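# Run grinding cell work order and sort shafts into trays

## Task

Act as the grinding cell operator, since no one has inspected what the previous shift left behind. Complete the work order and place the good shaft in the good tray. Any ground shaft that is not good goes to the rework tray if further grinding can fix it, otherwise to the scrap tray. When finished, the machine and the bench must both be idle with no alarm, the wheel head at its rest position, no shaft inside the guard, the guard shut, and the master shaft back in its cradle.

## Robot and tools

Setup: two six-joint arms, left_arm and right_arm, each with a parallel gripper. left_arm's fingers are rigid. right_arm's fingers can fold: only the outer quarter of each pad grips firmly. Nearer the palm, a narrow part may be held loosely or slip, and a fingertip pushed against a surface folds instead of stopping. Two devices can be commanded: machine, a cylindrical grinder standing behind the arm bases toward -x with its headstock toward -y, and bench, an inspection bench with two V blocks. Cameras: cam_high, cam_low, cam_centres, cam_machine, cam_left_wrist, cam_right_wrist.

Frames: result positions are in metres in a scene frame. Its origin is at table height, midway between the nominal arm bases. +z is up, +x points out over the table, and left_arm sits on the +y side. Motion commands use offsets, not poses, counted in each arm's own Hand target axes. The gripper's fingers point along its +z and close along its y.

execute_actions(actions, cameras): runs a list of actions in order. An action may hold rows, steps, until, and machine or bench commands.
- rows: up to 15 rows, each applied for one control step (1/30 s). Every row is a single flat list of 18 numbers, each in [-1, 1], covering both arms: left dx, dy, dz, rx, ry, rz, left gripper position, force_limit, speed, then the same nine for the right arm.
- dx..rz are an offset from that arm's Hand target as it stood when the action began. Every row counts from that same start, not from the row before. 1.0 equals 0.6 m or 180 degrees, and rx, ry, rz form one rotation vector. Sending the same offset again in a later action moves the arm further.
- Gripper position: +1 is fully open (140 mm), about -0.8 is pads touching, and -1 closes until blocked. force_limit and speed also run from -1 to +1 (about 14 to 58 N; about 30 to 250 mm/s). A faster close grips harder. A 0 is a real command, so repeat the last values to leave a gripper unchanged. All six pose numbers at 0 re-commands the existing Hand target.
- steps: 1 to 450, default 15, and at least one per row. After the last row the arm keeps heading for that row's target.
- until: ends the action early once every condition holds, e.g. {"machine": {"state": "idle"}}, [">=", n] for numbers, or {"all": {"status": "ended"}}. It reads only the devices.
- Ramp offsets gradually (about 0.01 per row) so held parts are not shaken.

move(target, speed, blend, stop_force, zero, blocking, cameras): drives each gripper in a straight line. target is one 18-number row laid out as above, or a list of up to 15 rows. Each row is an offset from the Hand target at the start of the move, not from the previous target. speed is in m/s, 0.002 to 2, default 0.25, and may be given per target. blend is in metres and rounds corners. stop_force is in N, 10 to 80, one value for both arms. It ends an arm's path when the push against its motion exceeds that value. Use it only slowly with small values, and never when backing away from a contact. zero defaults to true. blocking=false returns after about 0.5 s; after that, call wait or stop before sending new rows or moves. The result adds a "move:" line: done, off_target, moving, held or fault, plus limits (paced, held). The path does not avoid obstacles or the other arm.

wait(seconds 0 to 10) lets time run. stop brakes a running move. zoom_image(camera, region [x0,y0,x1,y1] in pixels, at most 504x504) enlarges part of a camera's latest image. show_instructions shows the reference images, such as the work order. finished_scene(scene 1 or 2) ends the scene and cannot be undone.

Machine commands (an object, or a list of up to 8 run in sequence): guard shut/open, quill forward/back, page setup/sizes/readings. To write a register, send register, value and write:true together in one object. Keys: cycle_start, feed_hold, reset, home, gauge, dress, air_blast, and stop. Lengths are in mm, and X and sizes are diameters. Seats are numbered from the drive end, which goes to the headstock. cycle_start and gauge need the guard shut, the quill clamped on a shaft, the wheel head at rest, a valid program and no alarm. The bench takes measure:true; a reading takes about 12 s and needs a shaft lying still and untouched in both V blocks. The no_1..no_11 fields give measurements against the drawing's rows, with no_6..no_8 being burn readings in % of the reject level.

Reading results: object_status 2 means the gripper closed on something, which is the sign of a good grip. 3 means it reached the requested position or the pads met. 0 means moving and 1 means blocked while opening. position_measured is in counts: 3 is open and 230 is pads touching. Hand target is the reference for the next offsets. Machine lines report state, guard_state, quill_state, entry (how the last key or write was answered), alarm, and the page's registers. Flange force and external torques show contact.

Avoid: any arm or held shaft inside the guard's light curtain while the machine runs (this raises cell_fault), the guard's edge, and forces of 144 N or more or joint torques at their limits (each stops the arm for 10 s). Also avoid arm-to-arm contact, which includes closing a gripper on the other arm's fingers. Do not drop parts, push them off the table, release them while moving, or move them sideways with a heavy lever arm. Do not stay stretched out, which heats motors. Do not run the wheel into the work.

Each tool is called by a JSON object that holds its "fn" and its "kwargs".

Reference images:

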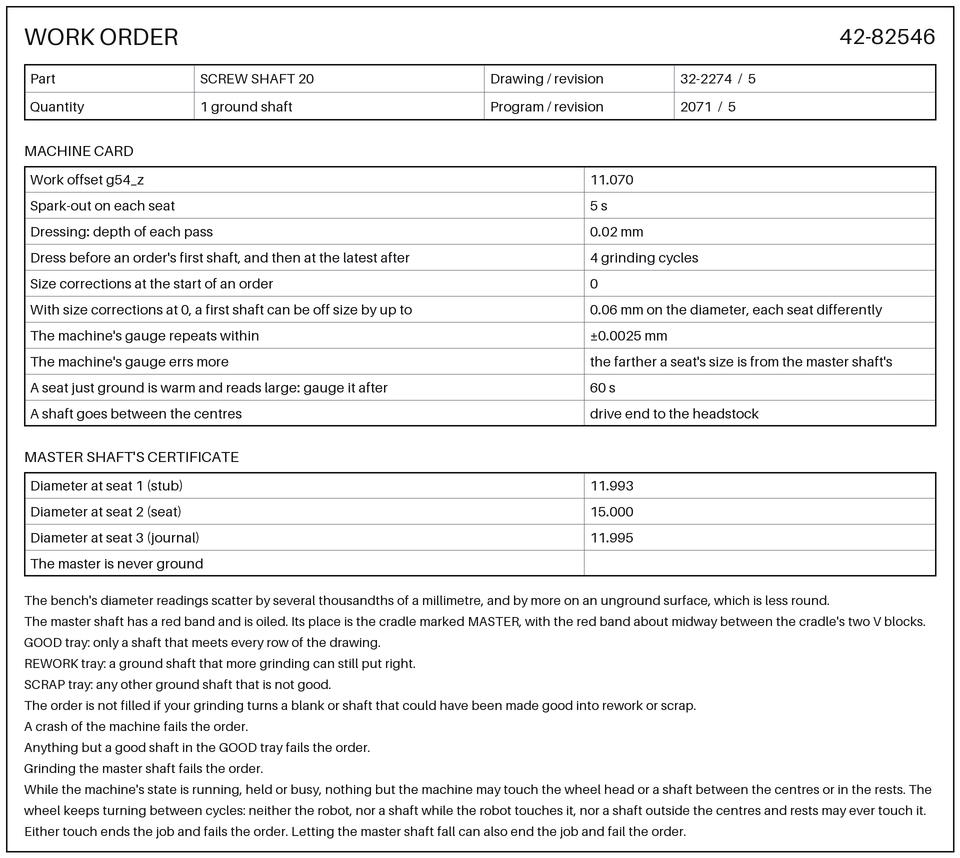

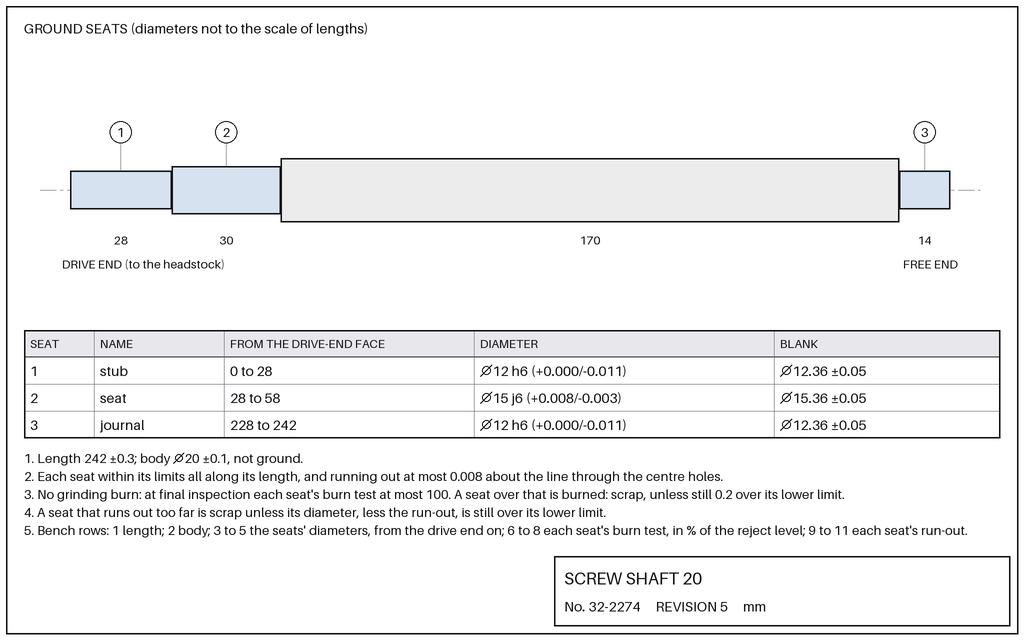

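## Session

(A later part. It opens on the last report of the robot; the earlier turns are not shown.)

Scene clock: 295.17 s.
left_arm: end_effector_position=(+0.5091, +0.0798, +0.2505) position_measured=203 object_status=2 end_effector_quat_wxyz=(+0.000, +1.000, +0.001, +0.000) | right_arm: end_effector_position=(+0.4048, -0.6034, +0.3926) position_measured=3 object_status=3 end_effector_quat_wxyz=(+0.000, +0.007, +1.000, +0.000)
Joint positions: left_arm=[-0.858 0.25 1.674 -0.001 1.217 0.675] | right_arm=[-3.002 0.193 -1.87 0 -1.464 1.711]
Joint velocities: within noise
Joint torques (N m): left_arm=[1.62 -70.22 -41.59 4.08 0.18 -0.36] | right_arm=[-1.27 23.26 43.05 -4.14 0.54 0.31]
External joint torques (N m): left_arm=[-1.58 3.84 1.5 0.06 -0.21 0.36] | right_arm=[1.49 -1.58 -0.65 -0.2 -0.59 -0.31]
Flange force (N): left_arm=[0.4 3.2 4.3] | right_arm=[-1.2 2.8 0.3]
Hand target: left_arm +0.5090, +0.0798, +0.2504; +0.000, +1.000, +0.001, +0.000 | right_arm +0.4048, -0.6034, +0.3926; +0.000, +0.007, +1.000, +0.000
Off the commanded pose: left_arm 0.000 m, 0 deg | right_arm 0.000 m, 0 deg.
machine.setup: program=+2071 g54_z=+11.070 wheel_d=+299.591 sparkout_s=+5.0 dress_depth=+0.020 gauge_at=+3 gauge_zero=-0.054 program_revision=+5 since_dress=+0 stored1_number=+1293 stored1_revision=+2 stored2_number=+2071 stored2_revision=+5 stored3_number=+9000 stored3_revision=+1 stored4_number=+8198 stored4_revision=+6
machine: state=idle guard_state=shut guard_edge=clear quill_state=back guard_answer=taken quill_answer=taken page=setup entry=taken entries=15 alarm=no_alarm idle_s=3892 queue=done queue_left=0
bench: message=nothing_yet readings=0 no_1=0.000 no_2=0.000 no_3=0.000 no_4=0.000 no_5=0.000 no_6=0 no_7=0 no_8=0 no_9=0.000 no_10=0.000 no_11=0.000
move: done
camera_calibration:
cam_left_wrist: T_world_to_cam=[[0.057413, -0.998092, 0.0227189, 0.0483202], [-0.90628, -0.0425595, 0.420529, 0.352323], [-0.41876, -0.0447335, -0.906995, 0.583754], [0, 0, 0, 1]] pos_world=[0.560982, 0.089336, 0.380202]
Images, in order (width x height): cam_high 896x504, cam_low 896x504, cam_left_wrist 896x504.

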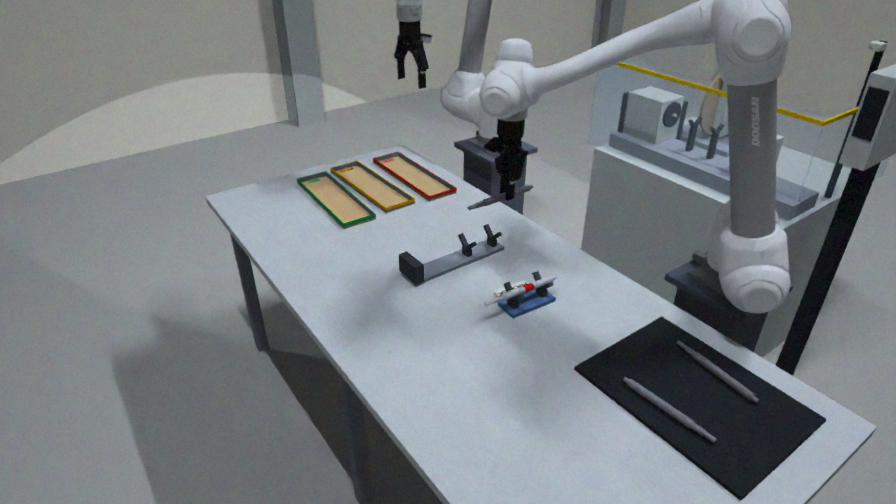

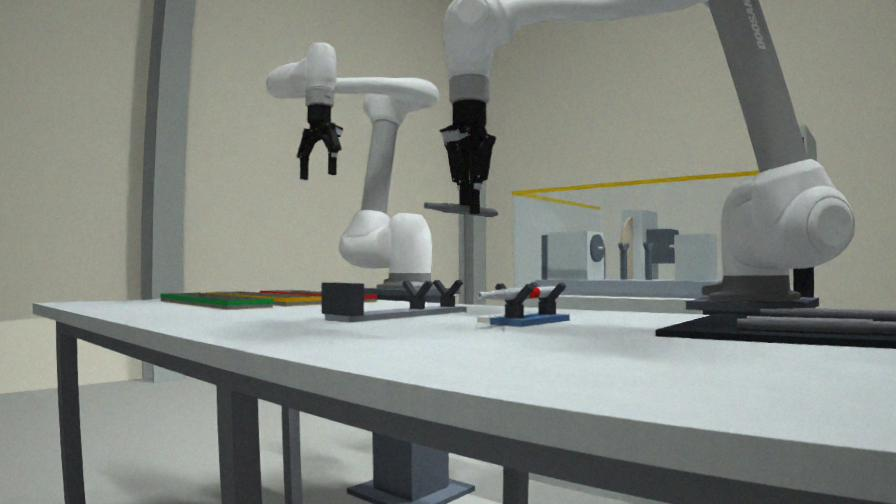

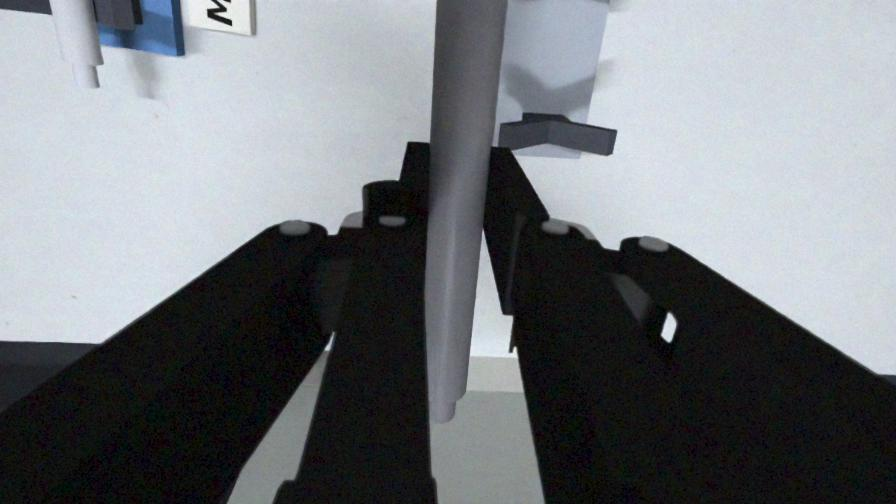

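{"fn": "move", "kwargs": {"target": [[0.078,0.1183,0.13,0,0,0,-1,0,-1,0,0,0,0,0,0,1,1,1],[0.078,0.1183,0.2,0,0,0,-1,0,-1,0,0,0,0,0,0,1,1,1]], "speed": [0.2,0.1], "cameras": ["cam_left_wrist","cam_high","cam_low"]}}

Scene clock: 310.63 s.
left_arm: end_effector_position=(+0.5559, +0.0088, +0.1305) position_measured=203 object_status=2 end_effector_quat_wxyz=(+0.000, +1.000, +0.001, +0.000) | right_arm: end_effector_position=(+0.4048, -0.6034, +0.3926) position_measured=3 object_status=3 end_effector_quat_wxyz=(+0.000, +0.007, +1.000, +0.000)
Joint positions: left_arm=[-0.869 0.455 1.619 -0.001 1.067 0.665] | right_arm=[-3.002 0.193 -1.87 0 -1.464 1.711]
Joint velocities: within noise
Joint torques (N m): left_arm=[1.5 -88.99 -38.36 3.86 0.15 -0.37] | right_arm=[-1.14 23.28 43.06 -4.17 0.52 0.32]
External joint torques (N m): left_arm=[-1.37 4.9 0.9 0.01 -0.18 0.37] | right_arm=[1.08 -0.97 -0.47 -0.2 -0.58 -0.32]
Flange force (N): left_arm=[2.1 4.5 4.8] | right_arm=[-0.6 1.8 -0.1]
Hand target: left_arm +0.5559, +0.0088, +0.1305; +0.000, +1.000, +0.001, +0.000 | right_arm +0.4048, -0.6034, +0.3926; +0.000, +0.007, +1.000, +0.000
Off the commanded pose: left_arm 0.000 m, 0 deg | right_arm 0.000 m, 0 deg.
machine.setup: program=+2071 g54_z=+11.070 wheel_d=+299.591 sparkout_s=+5.0 dress_depth=+0.020 gauge_at=+3 gauge_zero=-0.054 program_revision=+5 since_dress=+0 stored1_number=+1293 stored1_revision=+2 stored2_number=+2071 stored2_revision=+5 stored3_number=+9000 stored3_revision=+1 stored4_number=+8198 stored4_revision=+6
machine: state=idle guard_state=shut guard_edge=clear quill_state=back guard_answer=taken quill_answer=taken page=setup entry=taken entries=15 alarm=no_alarm idle_s=3908 queue=done queue_left=0
bench: message=nothing_yet readings=0 no_1=0.000 no_2=0.000 no_3=0.000 no_4=0.000 no_5=0.000 no_6=0 no_7=0 no_8=0 no_9=0.000 no_10=0.000 no_11=0.000
move: done
camera_calibration:
cam_left_wrist: T_world_to_cam=[[0.0573357, -0.998101, 0.0225283, -0.0224084], [-0.906245, -0.0425656, 0.420604, 0.442139], [-0.418846, -0.0445318, -0.906965, 0.491377], [0, 0, 0, 1]] pos_world=[0.607782, 0.0183359, 0.260202]
Images, in order (width x height): cam_high 896x504, cam_low 896x504, cam_left_wrist 896x504.

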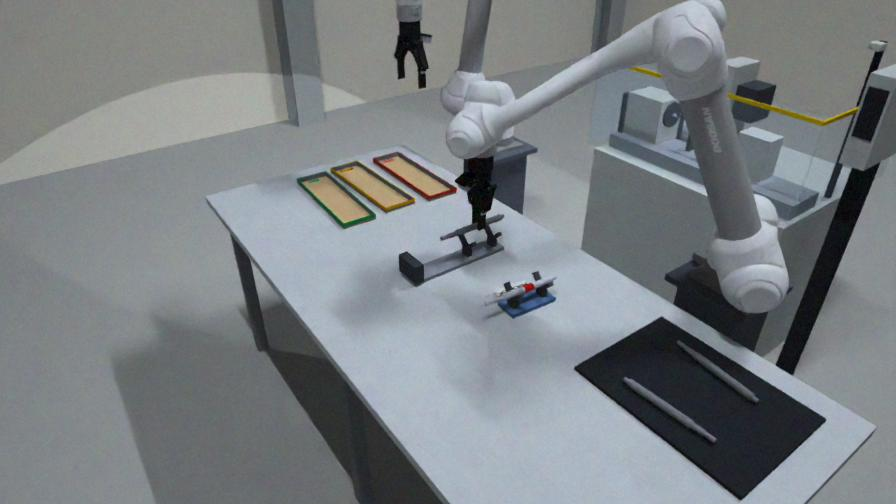

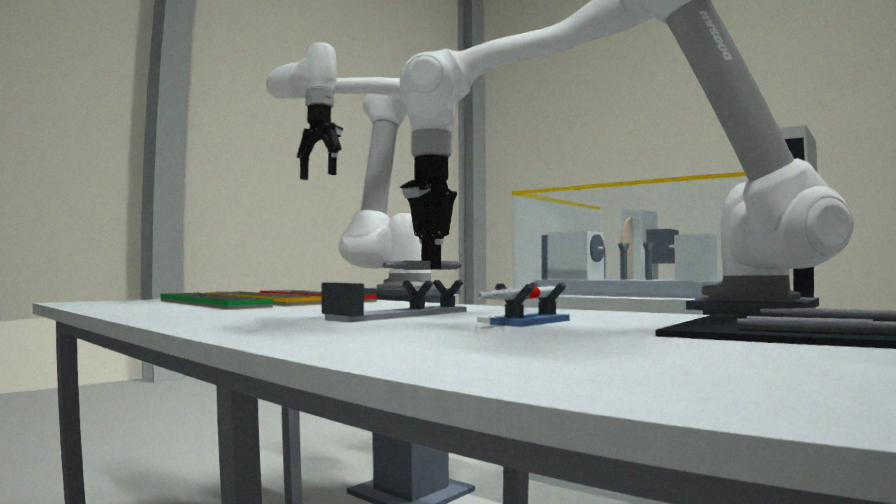

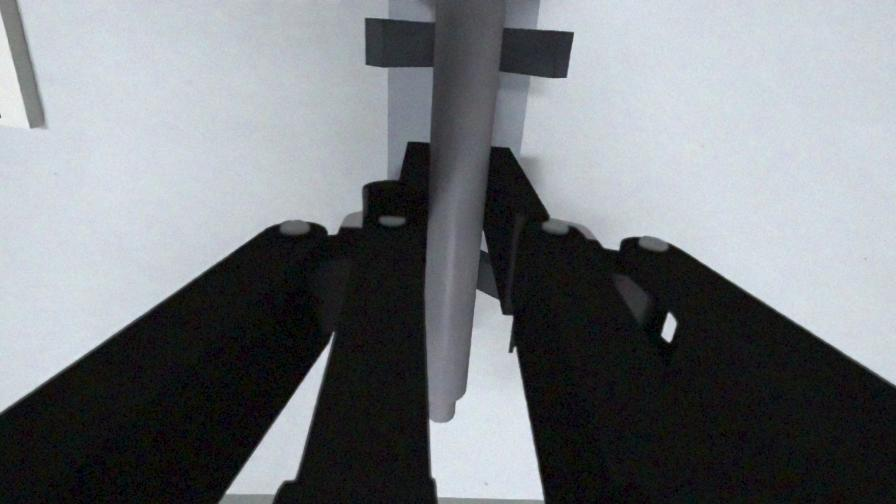

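{"fn": "move", "kwargs": {"target": [0,0.0035,0.04,0,0,0,-1,0,-1,0,0,0,0,0,0,1,1,1], "speed": [0.06], "cameras": []}}

{"fn": "move", "kwargs": {"target": [0,0,0.08,0,0,0,-1,0,-1,0,0,0,0,0,0,1,1,1], "speed": [0.012], "stop_force": 12, "cameras": ["cam_left_wrist","cam_low","cam_high"]}}

{"fn": "zoom_image", "kwargs": {"camera": "cam_low", "region": [340, 200, 520, 350]}}

Scene clock: 318.10 s.
left_arm: end_effector_position=(+0.5559, +0.0067, +0.1065) position_measured=203 object_status=2 end_effector_quat_wxyz=(+0.000, +1.000, +0.001, +0.000) | right_arm: end_effector_position=(+0.4048, -0.6034, +0.3926) position_measured=3 object_status=3 end_effector_quat_wxyz=(+0.000, +0.007, +1.000, +0.000)
Joint positions: left_arm=[-0.87 0.477 1.634 -0.001 1.03 0.663] | right_arm=[-3.002 0.193 -1.87 0 -1.464 1.711]
Joint velocities: within noise
Joint torques (N m): left_arm=[1.39 -89.52 -37.58 3.76 0.17 -0.33] | right_arm=[-0.78 23.54 43.03 -4.13 0.48 0.35]
External joint torques (N m): left_arm=[-1.26 4.17 0.89 0.04 -0.2 0.33] | right_arm=[0.69 -1.39 -0.68 -0.22 -0.54 -0.35]
Flange force (N): left_arm=[1.4 3.5 4.5] | right_arm=[-1.1 0.8 0.4]
Hand target: left_arm +0.5559, +0.0067, +0.1065; +0.000, +1.000, +0.001, +0.000 | right_arm +0.4048, -0.6034, +0.3926; +0.000, +0.007, +1.000, +0.000
Off the commanded pose: left_arm 0.000 m, 0 deg | right_arm 0.000 m, 0 deg.
machine.setup: program=+2071 g54_z=+11.070 wheel_d=+299.591 sparkout_s=+5.0 dress_depth=+0.020 gauge_at=+3 gauge_zero=-0.054 program_revision=+5 since_dress=+0 stored1_number=+1293 stored1_revision=+2 stored2_number=+2071 stored2_revision=+5 stored3_number=+9000 stored3_revision=+1 stored4_number=+8198 stored4_revision=+6
machine: state=idle guard_state=shut guard_edge=clear quill_state=back guard_answer=taken quill_answer=taken page=setup entry=taken entries=15 alarm=no_alarm idle_s=3915 queue=done queue_left=0
bench: message=nothing_yet readings=0 no_1=0.000 no_2=0.000 no_3=0.000 no_4=0.000 no_5=0.000 no_6=0 no_7=0 no_8=0 no_9=0.000 no_10=0.000 no_11=0.000
move: done
No camera images: "cameras" was empty.

Scene clock: 321.00 s.
left_arm: end_effector_position=(+0.5560, +0.0064, +0.0792) position_measured=203 object_status=2 end_effector_quat_wxyz=(+0.001, +1.000, +0.001, +0.000) | right_arm: end_effector_position=(+0.4048, -0.6034, +0.3926) position_measured=3 object_status=3 end_effector_quat_wxyz=(+0.000, +0.007, +1.000, +0.000)
Joint positions: left_arm=[-0.87 0.5 1.654 -0.001 0.986 0.663] | right_arm=[-3.002 0.193 -1.87 0 -1.464 1.711]
Joint velocities: within noise
Joint torques (N m): left_arm=[5.85 -74.55 -22.19 5.33 3.19 -0.38] | right_arm=[-0.93 23.28 43.05 -4.18 0.43 0.38]
External joint torques (N m): left_arm=[-5.85 -11.84 -13.47 -1.64 -3.22 0.38] | right_arm=[0.92 -1.01 -0.52 -0.18 -0.48 -0.38]
Flange force (N): left_arm=[1.5 12.8 -14.7] | right_arm=[-0.7 1.3 0.2]
Hand target: left_arm +0.5560, +0.0064, +0.0792; +0.000, +1.000, +0.001, +0.000 (not the last commanded pose) | right_arm +0.4048, -0.6034, +0.3926; +0.000, +0.007, +1.000, +0.000
Off the commanded pose: left_arm 0.021 m, 0 deg | right_arm 0.000 m, 0 deg.
machine.setup: program=+2071 g54_z=+11.070 wheel_d=+299.591 sparkout_s=+5.0 dress_depth=+0.020 gauge_at=+3 gauge_zero=-0.054 program_revision=+5 since_dress=+0 stored1_number=+1293 stored1_revision=+2 stored2_number=+2071 stored2_revision=+5 stored3_number=+9000 stored3_revision=+1 stored4_number=+8198 stored4_revision=+6
machine: state=idle guard_state=shut guard_edge=clear quill_state=back guard_answer=taken quill_answer=taken page=setup entry=taken entries=15 alarm=no_alarm idle_s=3918 queue=done queue_left=0
bench: message=nothing_yet readings=0 no_1=0.000 no_2=0.000 no_3=0.000 no_4=0.000 no_5=0.000 no_6=0 no_7=0 no_8=0 no_9=0.000 no_10=0.000 no_11=0.000
move: contact (left_arm)
camera_calibration:
cam_left_wrist: T_world_to_cam=[[0.0573144, -0.998086, 0.0232162, -0.0236822], [-0.906385, -0.0422712, 0.420333, 0.463712], [-0.418548, -0.045134, -0.907073, 0.44469], [0, 0, 0, 1]] pos_world=[0.607782, 0.0160355, 0.209003]
Images, in order (width x height): cam_high 896x504, cam_low 896x504, cam_left_wrist 896x504.

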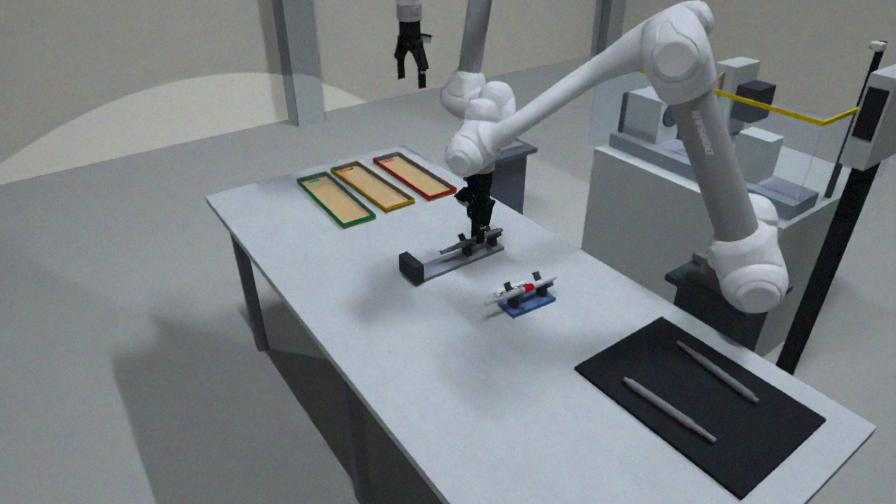

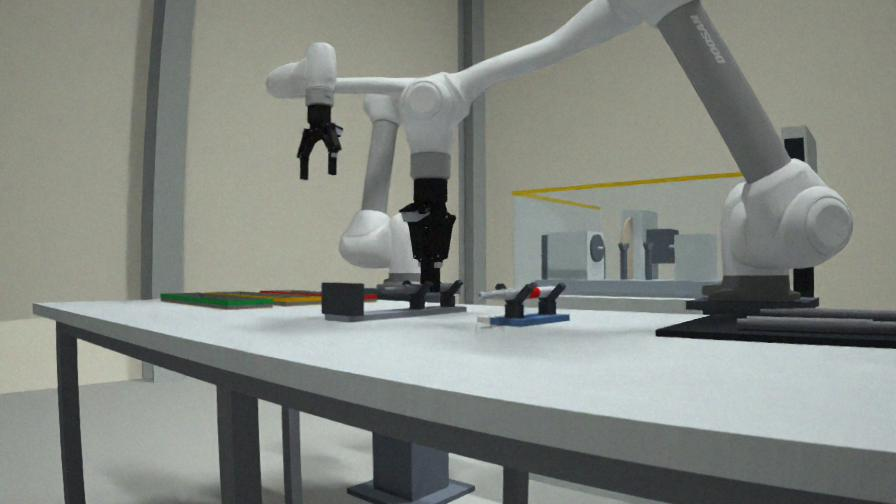

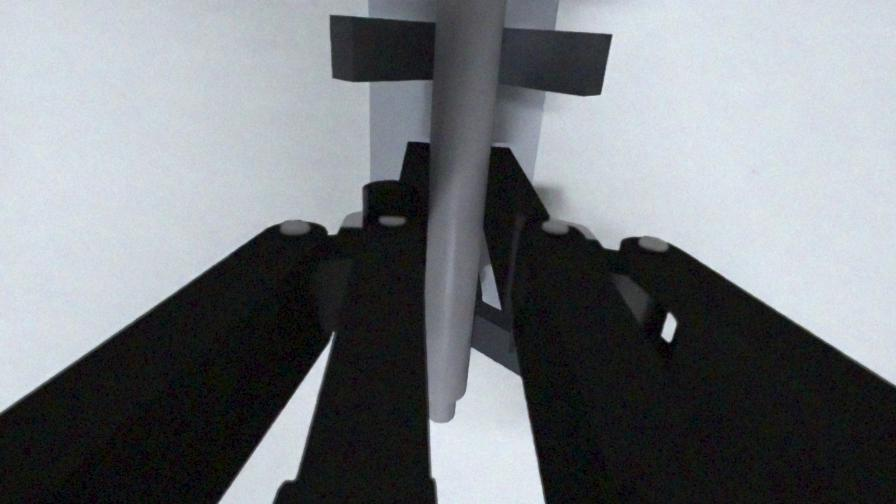

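Scaled by 2.800 from the camera's 896x504 image, which has a finer 1280x720 frame.

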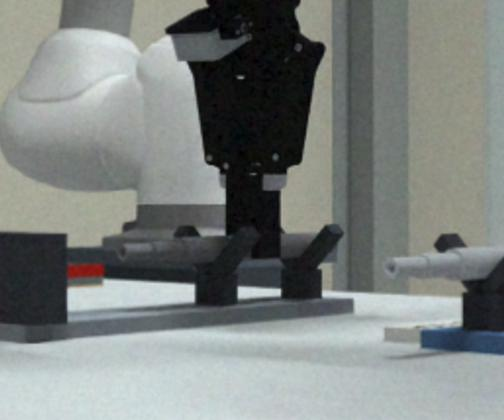

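{"fn": "move", "kwargs": {"target": [[0,0.003,-0.001,0,0,0,-1,0,-1,0,0,0,0,0,0,1,1,1],[0,0.003,-0.001,0,0,0,-0.3,0,-1,0,0,0,0,0,0,1,1,1]], "speed": [0.02], "cameras": []}}

{"fn": "move", "kwargs": {"target": [0,0,-0.15,0,0,0,-0.3,0,-1,0,0,0,0,0,0,1,1,1], "speed": [0.1], "cameras": ["cam_left_wrist"]}}

{"fn": "execute_actions", "kwargs": {"actions": [{"bench":{"measure":true},"steps":450,"until":{"bench":{"readings":[">",0]}}}], "cameras": ["cam_high"]}}

speed must be one number or one for each of the 2 targets, got a list of 1; nothing of the call was run

not run: a call was refused earlier in this reply.

not run: a call was refused earlier in this reply.

{"fn": "move", "kwargs": {"target": [[0,0.003,-0.001,0,0,0,-1,0,-1,0,0,0,0,0,0,1,1,1],[0,0.003,-0.001,0,0,0,-0.3,0,-1,0,0,0,0,0,0,1,1,1]], "speed": 0.02, "cameras": []}}

{"fn": "execute_actions", "kwargs": {"actions": [{"steps":25}], "cameras": []}}

{"fn": "move", "kwargs": {"target": [0,0,-0.15,0,0,0,-0.3,0,-1,0,0,0,0,0,0,1,1,1], "speed": 0.1, "cameras": ["cam_left_wrist"]}}

{"fn": "execute_actions", "kwargs": {"actions": [{"bench":{"measure":true},"steps":450,"until":{"bench":{"readings":[">",0]}}}], "cameras": ["cam_high"]}}

Scene clock: 333.50 s.
left_arm: end_effector_position=(+0.5559, +0.0046, +0.0798) position_measured=167 object_status=0 end_effector_quat_wxyz=(+0.000, +1.000, +0.001, +0.000) | right_arm: end_effector_position=(+0.4048, -0.6034, +0.3926) position_measured=3 object_status=3 end_effector_quat_wxyz=(+0.000, +0.007, +1.000, +0.000)
Joint positions: left_arm=[-0.872 0.502 1.651 -0.001 0.989 0.662] | right_arm=[-3.002 0.193 -1.87 0 -1.464 1.711]
Joint velocities: within noise
Joint torques (N m): left_arm=[0.75 -87.49 -34.37 3.68 0.08 -0.33] | right_arm=[-0.99 23.15 42.86 -4.14 0.49 0.38]
External joint torques (N m): left_arm=[-0.49 0.83 -1.33 0.02 -0.12 0.33] | right_arm=[1.07 -0.71 -0.26 -0.22 -0.54 -0.38]
Flange force (N): left_arm=[2.4 3.1 0.0] | right_arm=[-0.4 1.6 -0.4]
Hand target: left_arm +0.5560, +0.0046, +0.0798; +0.000, +1.000, +0.001, +0.000 | right_arm +0.4048, -0.6034, +0.3926; +0.000, +0.007, +1.000, +0.000
Off the commanded pose: left_arm 0.000 m, 0 deg | right_arm 0.000 m, 0 deg.
machine.setup: program=+2071 g54_z=+11.070 wheel_d=+299.591 sparkout_s=+5.0 dress_depth=+0.020 gauge_at=+3 gauge_zero=-0.054 program_revision=+5 since_dress=+0 stored1_number=+1293 stored1_revision=+2 stored2_number=+2071 stored2_revision=+5 stored3_number=+9000 stored3_revision=+1 stored4_number=+8198 stored4_revision=+6
machine: state=idle guard_state=shut guard_edge=clear quill_state=back guard_answer=taken quill_answer=taken page=setup entry=taken entries=15 alarm=no_alarm idle_s=3930 queue=done queue_left=0
bench: message=nothing_yet readings=0 no_1=0.000 no_2=0.000 no_3=0.000 no_4=0.000 no_5=0.000 no_6=0 no_7=0 no_8=0 no_9=0.000 no_10=0.000 no_11=0.000
move: done
No camera images: "cameras" was empty.

Scene clock: 334.53 s.
left_arm: end_effector_position=(+0.5560, +0.0046, +0.0798) position_measured=167 object_status=3 end_effector_quat_wxyz=(+0.000, +1.000, +0.001, +0.000) | right_arm: end_effector_position=(+0.4048, -0.6034, +0.3926) position_measured=3 object_status=3 end_effector_quat_wxyz=(+0.000, +0.007, +1.000, +0.000)
Joint positions: left_arm=[-0.872 0.502 1.651 -0.001 0.989 0.662] | right_arm=[-3.002 0.193 -1.87 0 -1.464 1.711]
Joint velocities: within noise
Joint torques (N m): left_arm=[0.93 -87.25 -34.22 3.65 0.15 -0.34] | right_arm=[-1.83 23.33 42.95 -4.13 0.45 0.33]
External joint torques (N m): left_arm=[-0.76 0.62 -1.47 0.04 -0.19 0.34] | right_arm=[1.8 -0.69 -0.41 -0.23 -0.53 -0.33]
Flange force (N): left_arm=[2.1 3.3 -0.2] | right_arm=[0.0 3.4 -0.2]
Hand target: left_arm +0.5560, +0.0046, +0.0798; +0.000, +1.000, +0.001, +0.000 | right_arm +0.4048, -0.6034, +0.3926; +0.000, +0.007, +1.000, +0.000
Tool commands: left_gripper/position=-0.3 left_gripper/force_limit=+0.0 left_gripper/speed=-1.0 right_gripper/position=+1.0 right_gripper/force_limit=+1.0 right_gripper/speed=+1.0
Off the commanded pose: left_arm 0.000 m, 0 deg | right_arm 0.000 m, 0 deg.
machine.setup: program=+2071 g54_z=+11.070 wheel_d=+299.591 sparkout_s=+5.0 dress_depth=+0.020 gauge_at=+3 gauge_zero=-0.054 program_revision=+5 since_dress=+0 stored1_number=+1293 stored1_revision=+2 stored2_number=+2071 stored2_revision=+5 stored3_number=+9000 stored3_revision=+1 stored4_number=+8198 stored4_revision=+6
machine: state=idle guard_state=shut guard_edge=clear quill_state=back guard_answer=taken quill_answer=taken page=setup entry=taken entries=15 alarm=no_alarm idle_s=3931 queue=done queue_left=0
bench: message=nothing_yet readings=0 no_1=0.000 no_2=0.000 no_3=0.000 no_4=0.000 no_5=0.000 no_6=0 no_7=0 no_8=0 no_9=0.000 no_10=0.000 no_11=0.000
No camera images: "cameras" was empty.

Scene clock: 335.77 s.
left_arm: end_effector_position=(+0.5560, +0.0047, +0.1698) position_measured=167 object_status=3 end_effector_quat_wxyz=(+0.000, +1.000, +0.001, +0.000) | right_arm: end_effector_position=(+0.4048, -0.6034, +0.3926) position_measured=3 object_status=3 end_effector_quat_wxyz=(+0.000, +0.007, +1.000, +0.000)
Joint positions: left_arm=[-0.872 0.431 1.578 -0.001 1.133 0.662] | right_arm=[-3.002 0.193 -1.87 0 -1.464 1.711]
Joint velocities: within noise
Joint torques (N m): left_arm=[1.42 -83.25 -37.08 3.95 0.19 -0.35] | right_arm=[-1.07 23.55 43.2 -4.08 0.48 0.4]
External joint torques (N m): left_arm=[-1.26 0.28 -1.62 0.06 -0.22 0.35] | right_arm=[1.28 -1.45 -0.72 -0.26 -0.53 -0.4]
Flange force (N): left_arm=[1.6 3.6 -1.0] | right_arm=[-1.0 2.1 0.5]
Hand target: left_arm +0.5560, +0.0047, +0.1698; +0.000, +1.000, +0.001, +0.000 | right_arm +0.4048, -0.6034, +0.3926; +0.000, +0.007, +1.000, +0.000
Off the commanded pose: left_arm 0.000 m, 0 deg | right_arm 0.000 m, 0 deg.
machine.setup: program=+2071 g54_z=+11.070 wheel_d=+299.591 sparkout_s=+5.0 dress_depth=+0.020 gauge_at=+3 gauge_zero=-0.054 program_revision=+5 since_dress=+0 stored1_number=+1293 stored1_revision=+2 stored2_number=+2071 stored2_revision=+5 stored3_number=+9000 stored3_revision=+1 stored4_number=+8198 stored4_revision=+6
machine: state=idle guard_state=shut guard_edge=clear quill_state=back guard_answer=taken quill_answer=taken page=setup entry=taken entries=15 alarm=no_alarm idle_s=3932 queue=done queue_left=0
bench: message=nothing_yet readings=0 no_1=0.000 no_2=0.000 no_3=0.000 no_4=0.000 no_5=0.000 no_6=0 no_7=0 no_8=0 no_9=0.000 no_10=0.000 no_11=0.000
move: done
camera_calibration:
cam_left_wrist: T_world_to_cam=[[0.0573625, -0.998087, 0.0230798, -0.0274705], [-0.906325, -0.0423661, 0.420453, 0.425487], [-0.418671, -0.0450361, -0.907021, 0.526852], [0, 0, 0, 1]] pos_world=[0.607782, 0.0143357, 0.299602]
Images, in order (width x height): cam_left_wrist 896x504.

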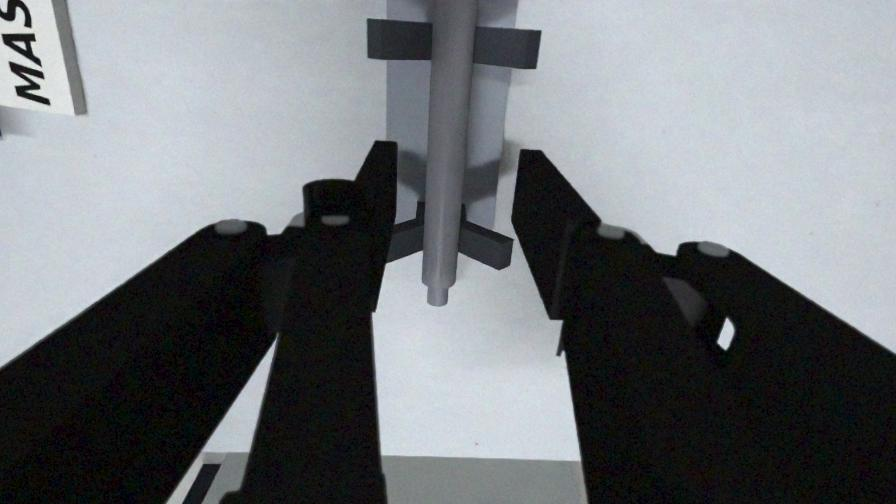

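Scene clock: 347.97 s.
left_arm: end_effector_position=(+0.5560, +0.0047, +0.1698) position_measured=167 object_status=3 end_effector_quat_wxyz=(+0.000, +1.000, +0.001, +0.000) | right_arm: end_effector_position=(+0.4048, -0.6034, +0.3926) position_measured=3 object_status=3 end_effector_quat_wxyz=(+0.000, +0.007, +1.000, +0.000)
Joint positions: left_arm=[-0.872 0.431 1.578 -0.001 1.133 0.662] | right_arm=[-3.002 0.193 -1.87 0 -1.464 1.711]
Joint velocities: within noise
Joint torques (N m): left_arm=[1.07 -83.57 -37.25 3.98 0.15 -0.36] | right_arm=[-1.38 23.08 42.8 -4.14 0.52 0.34]
External joint torques (N m): left_arm=[-1.04 0.73 -1.38 0.02 -0.18 0.36] | right_arm=[1.38 -1.18 -0.36 -0.22 -0.57 -0.34]
Flange force (N): left_arm=[1.9 3.6 -0.5] | right_arm=[-1.0 2.4 -0.2]
Hand target: left_arm +0.5560, +0.0047, +0.1698; +0.000, +1.000, +0.001, +0.000 | right_arm +0.4048, -0.6034, +0.3926; +0.000, +0.007, +1.000, +0.000
Tool commands: left_gripper/position=-0.3 left_gripper/force_limit=+0.0 left_gripper/speed=-1.0 right_gripper/position=+1.0 right_gripper/force_limit=+1.0 right_gripper/speed=+1.0
Off the commanded pose: left_arm 0.000 m, 0 deg | right_arm 0.000 m, 0 deg.
machine.setup: program=+2071 g54_z=+11.070 wheel_d=+299.591 sparkout_s=+5.0 dress_depth=+0.020 gauge_at=+3 gauge_zero=-0.054 program_revision=+5 since_dress=+0 stored1_number=+1293 stored1_revision=+2 stored2_number=+2071 stored2_revision=+5 stored3_number=+9000 stored3_revision=+1 stored4_number=+8198 stored4_revision=+6
machine: state=idle guard_state=shut guard_edge=clear quill_state=back guard_answer=taken quill_answer=taken page=setup entry=taken entries=15 alarm=no_alarm idle_s=3944 queue=done queue_left=0
bench: message=measure_taken readings=1 no_1=242.002 no_2=19.951 no_3=12.377 no_4=15.376 no_5=12.366 no_6=47 no_7=46 no_8=46 no_9=0.004 no_10=0.000 no_11=0.004
Images, in order (width x height): cam_high 896x504.

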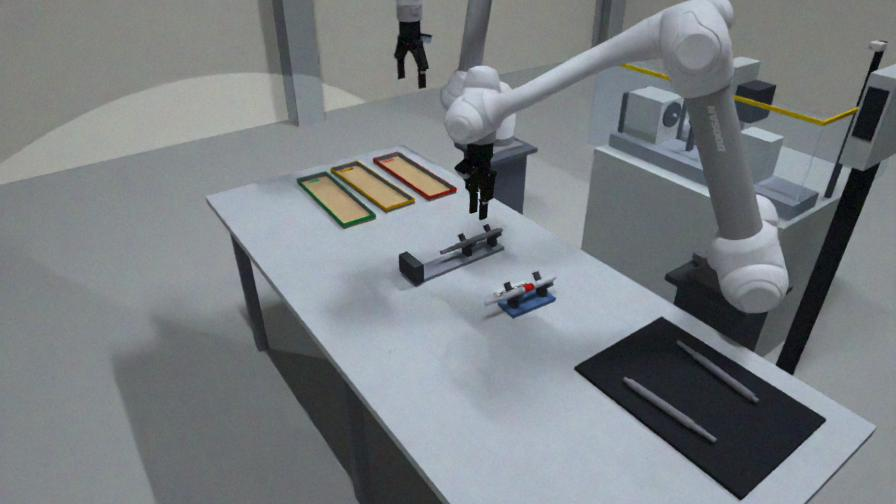

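{"fn": "move", "kwargs": {"target": [[0,0,0.1663,0,0,0,-0.3,0,-1,0,0,0,0,0,0,1,1,1],[0,0,0.1663,0,0,0,-1,0,-1,0,0,0,0,0,0,1,1,1]], "speed": 0.08, "cameras": []}}

{"fn": "execute_actions", "kwargs": {"actions": [{"steps":25,"machine":{"guard":"open"}}], "cameras": ["cam_left_wrist"]}}

Scene clock: 369.13 s.
left_arm: end_effector_position=(+0.5559, +0.0048, +0.0700) position_measured=202 object_status=0 end_effector_quat_wxyz=(+0.000, +1.000, +0.001, +0.000) | right_arm: end_effector_position=(+0.4048, -0.6034, +0.3926) position_measured=3 object_status=3 end_effector_quat_wxyz=(+0.000, +0.007, +1.000, +0.000)
Joint positions: left_arm=[-0.872 0.511 1.657 -0.001 0.973 0.662] | right_arm=[-3.002 0.193 -1.87 0 -1.464 1.711]
Joint velocities: within noise
Joint torques (N m): left_arm=[-16.6 -74.97 -43.5 -2.54 -10.32 -0.18] | right_arm=[-1.34 22.89 43.07 -4.15 0.51 0.3]
External joint torques (N m): left_arm=[16.82 -12.09 8.21 6.19 10.29 0.18] | right_arm=[1.4 -0.83 -0.68 -0.19 -0.57 -0.3]
Flange force (N): left_arm=[1.1 -32.9 -21.8] | right_arm=[0.1 2.5 0.2]
Hand target: left_arm +0.5560, +0.0046, +0.0701; +0.000, +1.000, +0.001, +0.000 | right_arm +0.4048, -0.6034, +0.3926; +0.000, +0.007, +1.000, +0.000
Off the commanded pose: left_arm 0.000 m, 0 deg | right_arm 0.000 m, 0 deg.
machine.setup: program=+2071 g54_z=+11.070 wheel_d=+299.591 sparkout_s=+5.0 dress_depth=+0.020 gauge_at=+3 gauge_zero=-0.054 program_revision=+5 since_dress=+0 stored1_number=+1293 stored1_revision=+2 stored2_number=+2071 stored2_revision=+5 stored3_number=+9000 stored3_revision=+1 stored4_number=+8198 stored4_revision=+6
machine: state=idle guard_state=shut guard_edge=clear quill_state=back guard_answer=taken quill_answer=taken page=setup entry=taken entries=15 alarm=no_alarm idle_s=3965 queue=done queue_left=0
bench: message=measure_taken readings=1 no_1=242.002 no_2=19.951 no_3=12.377 no_4=15.376 no_5=12.366 no_6=47 no_7=46 no_8=46 no_9=0.004 no_10=0.000 no_11=0.004
move: done
No camera images: "cameras" was empty.

Scene clock: 370.17 s.
left_arm: end_effector_position=(+0.5560, +0.0046, +0.0701) position_measured=202 object_status=2 end_effector_quat_wxyz=(+0.000, +1.000, +0.001, +0.000) | right_arm: end_effector_position=(+0.4048, -0.6034, +0.3926) position_measured=3 object_status=3 end_effector_quat_wxyz=(+0.000, +0.007, +1.000, +0.000)
Joint positions: left_arm=[-0.872 0.511 1.657 -0.001 0.973 0.662] | right_arm=[-3.002 0.193 -1.87 0 -1.464 1.711]
Joint velocities: within noise
Joint torques (N m): left_arm=[-15.88 -82.36 -48.82 -2.42 -11.5 -0.17] | right_arm=[-1.1 23.48 43.22 -4.11 0.53 0.35]
External joint torques (N m): left_arm=[16.08 -4.89 13.28 6.09 11.45 0.17] | right_arm=[1.11 -1.02 -0.62 -0.26 -0.58 -0.35]
Flange force (N): left_arm=[-0.1 -32.8 -13.7] | right_arm=[-0.4 1.7 0.1]
Hand target: left_arm +0.5560, +0.0046, +0.0701; +0.000, +1.000, +0.001, +0.000 | right_arm +0.4048, -0.6034, +0.3926; +0.000, +0.007, +1.000, +0.000
Tool commands: left_gripper/position=-1.0 left_gripper/force_limit=+0.0 left_gripper/speed=-1.0 right_gripper/position=+1.0 right_gripper/force_limit=+1.0 right_gripper/speed=+1.0
Off the commanded pose: left_arm 0.000 m, 0 deg | right_arm 0.000 m, 0 deg.
machine.setup: program=+2071 g54_z=+11.070 wheel_d=+299.591 sparkout_s=+5.0 dress_depth=+0.020 gauge_at=+3 gauge_zero=-0.054 program_revision=+5 since_dress=+0 stored1_number=+1293 stored1_revision=+2 stored2_number=+2071 stored2_revision=+5 stored3_number=+9000 stored3_revision=+1 stored4_number=+8198 stored4_revision=+6
machine: state=idle guard_state=between guard_edge=clear quill_state=back guard_answer=taken quill_answer=taken page=setup entry=taken entries=15 alarm=no_alarm idle_s=3966 queue=running queue_left=0
bench: message=measure_taken readings=1 no_1=242.002 no_2=19.951 no_3=12.377 no_4=15.376 no_5=12.366 no_6=47 no_7=46 no_8=46 no_9=0.004 no_10=0.000 no_11=0.004
camera_calibration:
cam_left_wrist: T_world_to_cam=[[0.0573615, -0.998087, 0.0230772, -0.0252658], [-0.906342, -0.0423683, 0.420414, 0.467462], [-0.418632, -0.0450315, -0.907039, 0.436307], [0, 0, 0, 1]] pos_world=[0.607782, 0.0142357, 0.199803]
Images, in order (width x height): cam_left_wrist 896x504.

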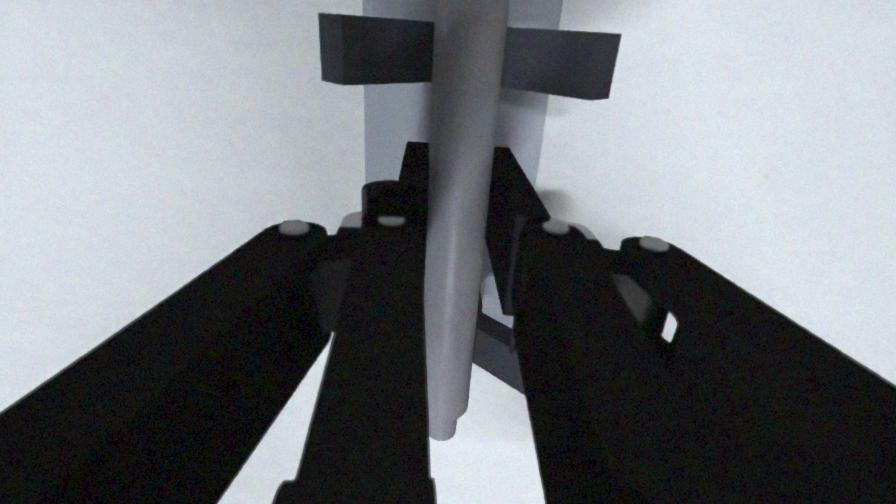

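{"fn": "move", "kwargs": {"target": [[0,-0.0025,-0.01,0,0,0,-1,0,-1,0,0,0,0,0,0,1,1,1],[0,-0.0025,-0.3,0,0,0,-1,0,-1,0,0,0,0,0,0,1,1,1],[-0.843,0.05,-0.717,0,0,0.5,-1,0,-1,0,0,0,0,0,0,1,1,1]], "speed": [0.03,0.15,0.35], "blend": [0,0.04,0], "cameras": []}}

{"fn": "move", "kwargs": {"target": [-0.0333,0.98,0,0,0,0,-1,0,-1,0,0,0,0,0,0,1,1,1], "speed": 0.35, "cameras": []}}

Scene clock: 380.40 s.
left_arm: end_effector_position=(+0.0503, -0.0258, +0.5003) position_measured=202 object_status=2 end_effector_quat_wxyz=(+0.000, +0.708, -0.706, +0.000) | right_arm: end_effector_position=(+0.4048, -0.6034, +0.3926) position_measured=3 object_status=3 end_effector_quat_wxyz=(+0.000, +0.007, +1.000, +0.000)
Joint positions: left_arm=[-1.603 0.087 1.413 0 1.64 1.5] | right_arm=[-3.002 0.193 -1.87 0 -1.464 1.711]
Joint velocities: within noise
Joint torques (N m): left_arm=[0.77 -55.1 -43.63 4.26 0.07 -0.36] | right_arm=[-1.65 23.58 43.13 -4.17 0.54 0.38]
External joint torques (N m): left_arm=[-0.88 2.97 0.92 0.11 -0.11 0.36] | right_arm=[1.64 -1.16 -0.62 -0.18 -0.6 -0.38]
Flange force (N): left_arm=[3.1 0.9 1.6] | right_arm=[-0.5 2.9 0.1]
Hand target: left_arm +0.0503, -0.0258, +0.5003; +0.000, +0.708, -0.707, +0.000 | right_arm +0.4048, -0.6034, +0.3926; +0.000, +0.007, +1.000, +0.000
Off the commanded pose: left_arm 0.000 m, 0 deg | right_arm 0.000 m, 0 deg.
machine.setup: program=+2071 g54_z=+11.070 wheel_d=+299.591 sparkout_s=+5.0 dress_depth=+0.020 gauge_at=+3 gauge_zero=-0.054 program_revision=+5 since_dress=+0 stored1_number=+1293 stored1_revision=+2 stored2_number=+2071 stored2_revision=+5 stored3_number=+9000 stored3_revision=+1 stored4_number=+8198 stored4_revision=+6
machine: state=idle guard_state=open guard_edge=clear quill_state=back guard_answer=taken quill_answer=taken page=setup entry=taken entries=15 alarm=no_alarm idle_s=3977 queue=done queue_left=0
bench: message=measure_taken readings=1 no_1=242.002 no_2=19.951 no_3=12.377 no_4=15.376 no_5=12.366 no_6=47 no_7=46 no_8=46 no_9=0.004 no_10=0.000 no_11=0.004
move: done
No camera images: "cameras" was empty.

Scene clock: 382.57 s.
left_arm: end_effector_position=(-0.5377, -0.0069, +0.5004) position_measured=202 object_status=2 end_effector_quat_wxyz=(+0.000, +0.708, -0.706, +0.000) | right_arm: end_effector_position=(+0.4048, -0.6034, +0.3926) position_measured=3 object_status=3 end_effector_quat_wxyz=(+0.000, +0.007, +1.000, +0.000)
Joint positions: left_arm=[-2.363 0.49 0.882 0.001 1.768 0.741] | right_arm=[-3.002 0.193 -1.87 0 -1.464 1.711]
Joint velocities: within noise
Joint torques (N m): left_arm=[-0.21 -96.65 -43.17 4.28 0.15 -0.35] | right_arm=[-0.96 23.16 43.15 -4.1 0.51 0.36]
External joint torques (N m): left_arm=[0.1 4.82 1.21 0.05 -0.19 0.35] | right_arm=[1.01 -0.93 -0.69 -0.26 -0.57 -0.36]
Flange force (N): left_arm=[4.5 3.8 1.4] | right_arm=[-0.2 1.5 0.2]
Hand target: left_arm -0.5378, -0.0068, +0.5004; +0.000, +0.708, -0.707, +0.000 | right_arm +0.4048, -0.6034, +0.3926; +0.000, +0.007, +1.000, +0.000
Off the commanded pose: left_arm 0.000 m, 0 deg | right_arm 0.000 m, 0 deg.
machine.setup: program=+2071 g54_z=+11.070 wheel_d=+299.591 sparkout_s=+5.0 dress_depth=+0.020 gauge_at=+3 gauge_zero=-0.054 program_revision=+5 since_dress=+0 stored1_number=+1293 stored1_revision=+2 stored2_number=+2071 stored2_revision=+5 stored3_number=+9000 stored3_revision=+1 stored4_number=+8198 stored4_revision=+6
machine: state=idle guard_state=open guard_edge=clear quill_state=back guard_answer=taken quill_answer=taken page=setup entry=taken entries=15 alarm=no_alarm idle_s=3979 queue=done queue_left=0
bench: message=measure_taken readings=1 no_1=242.002 no_2=19.951 no_3=12.377 no_4=15.376 no_5=12.366 no_6=47 no_7=46 no_8=46 no_9=0.004 no_10=0.000 no_11=0.004
move: done
No camera images: "cameras" was empty.

{"fn": "move", "kwargs": {"target": [[-0.0122,0.1618,0.2,0,0,0,-1,0,-1,0,0,0,0,0,0,1,1,1],[-0.0122,0.1618,0.417,0,0,0,-1,0,-1,0,0,0,0,0,0,1,1,1]], "speed": [0.2,0.15], "blend": [0.04,0], "cameras": ["cam_left_wrist","cam_centres","cam_machine"]}}

Scene clock: 391.63 s.
left_arm: end_effector_position=(-0.6349, +0.0001, +0.2502) position_measured=202 object_status=2 end_effector_quat_wxyz=(+0.000, +0.708, -0.707, +0.000) | right_arm: end_effector_position=(+0.4048, -0.6034, +0.3926) position_measured=3 object_status=3 end_effector_quat_wxyz=(+0.000, +0.007, +1.000, +0.000)
Joint positions: left_arm=[-2.441 0.614 1.137 0.001 1.39 0.663] | right_arm=[-3.002 0.193 -1.87 0 -1.464 1.711]
Joint velocities: within noise
Joint torques (N m): left_arm=[1.04 -108.39 -43.58 4.35 -0.05 -0.37] | right_arm=[-1.27 23.72 43.22 -4.13 0.5 0.27]
External joint torques (N m): left_arm=[-1.49 5.54 1.47 -0.01 0.01 0.37] | right_arm=[1.23 -1.54 -0.88 -0.22 -0.56 -0.27]
Flange force (N): left_arm=[2.5 4.9 3.6] | right_arm=[-0.9 2.2 0.7]
Hand target: left_arm -0.6349, +0.0001, +0.2502; +0.000, +0.708, -0.707, +0.000 | right_arm +0.4048, -0.6034, +0.3926; +0.000, +0.007, +1.000, +0.000
Off the commanded pose: left_arm 0.000 m, 0 deg | right_arm 0.000 m, 0 deg.
machine.setup: program=+2071 g54_z=+11.070 wheel_d=+299.591 sparkout_s=+5.0 dress_depth=+0.020 gauge_at=+3 gauge_zero=-0.054 program_revision=+5 since_dress=+0 stored1_number=+1293 stored1_revision=+2 stored2_number=+2071 stored2_revision=+5 stored3_number=+9000 stored3_revision=+1 stored4_number=+8198 stored4_revision=+6
machine: state=idle guard_state=open guard_edge=clear quill_state=back guard_answer=taken quill_answer=taken page=setup entry=taken entries=15 alarm=no_alarm idle_s=3988 queue=done queue_left=0
bench: message=measure_taken readings=1 no_1=242.002 no_2=19.951 no_3=12.377 no_4=15.376 no_5=12.366 no_6=47 no_7=46 no_8=46 no_9=0.004 no_10=0.000 no_11=0.004
move: done
camera_calibration:
cam_left_wrist: T_world_to_cam=[[-0.998105, -0.05731, 0.0223839, -0.635741], [-0.0426607, 0.90679, 0.41942, -0.139289], [-0.0443345, 0.41767, -0.907516, 0.338676], [0, 0, 0, 1]] pos_world=[-0.625464, -0.051583, 0.380005]
Images, in order (width x height): cam_centres 896x504, cam_machine 896x504, cam_left_wrist 896x504.

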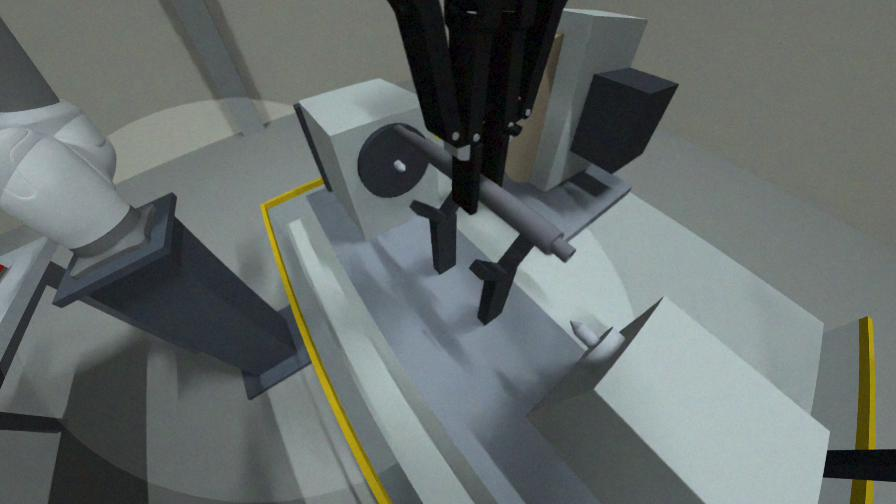

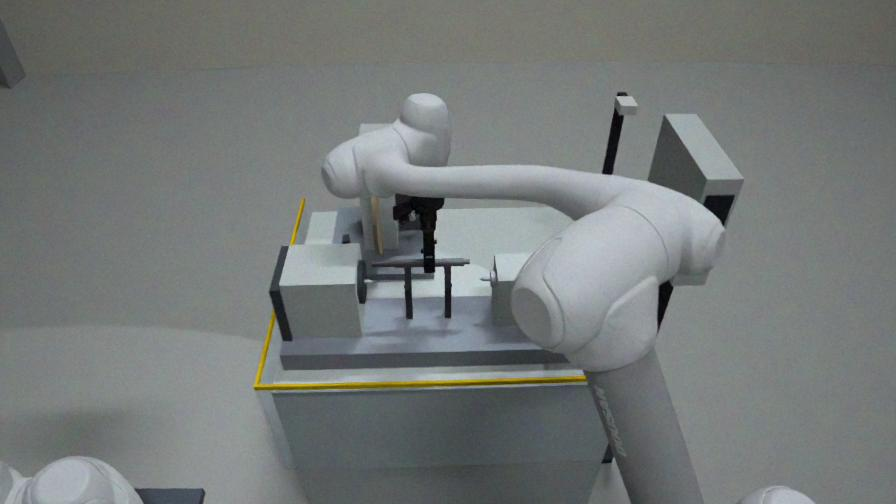

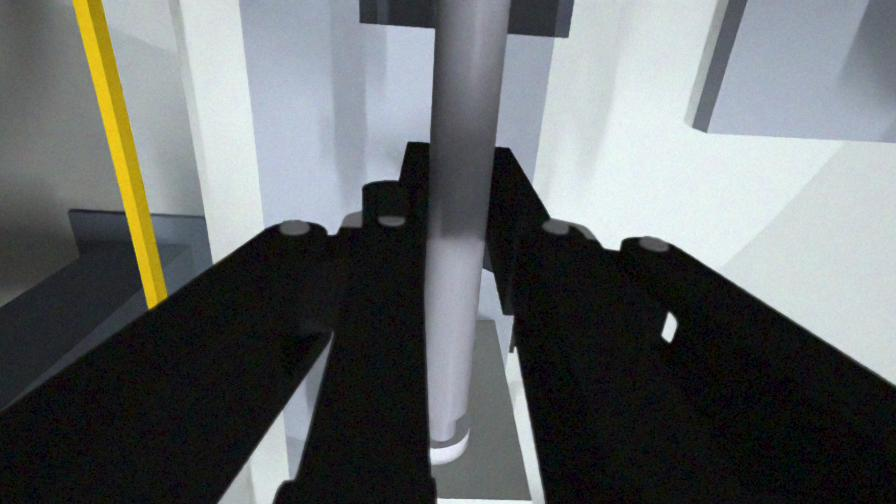

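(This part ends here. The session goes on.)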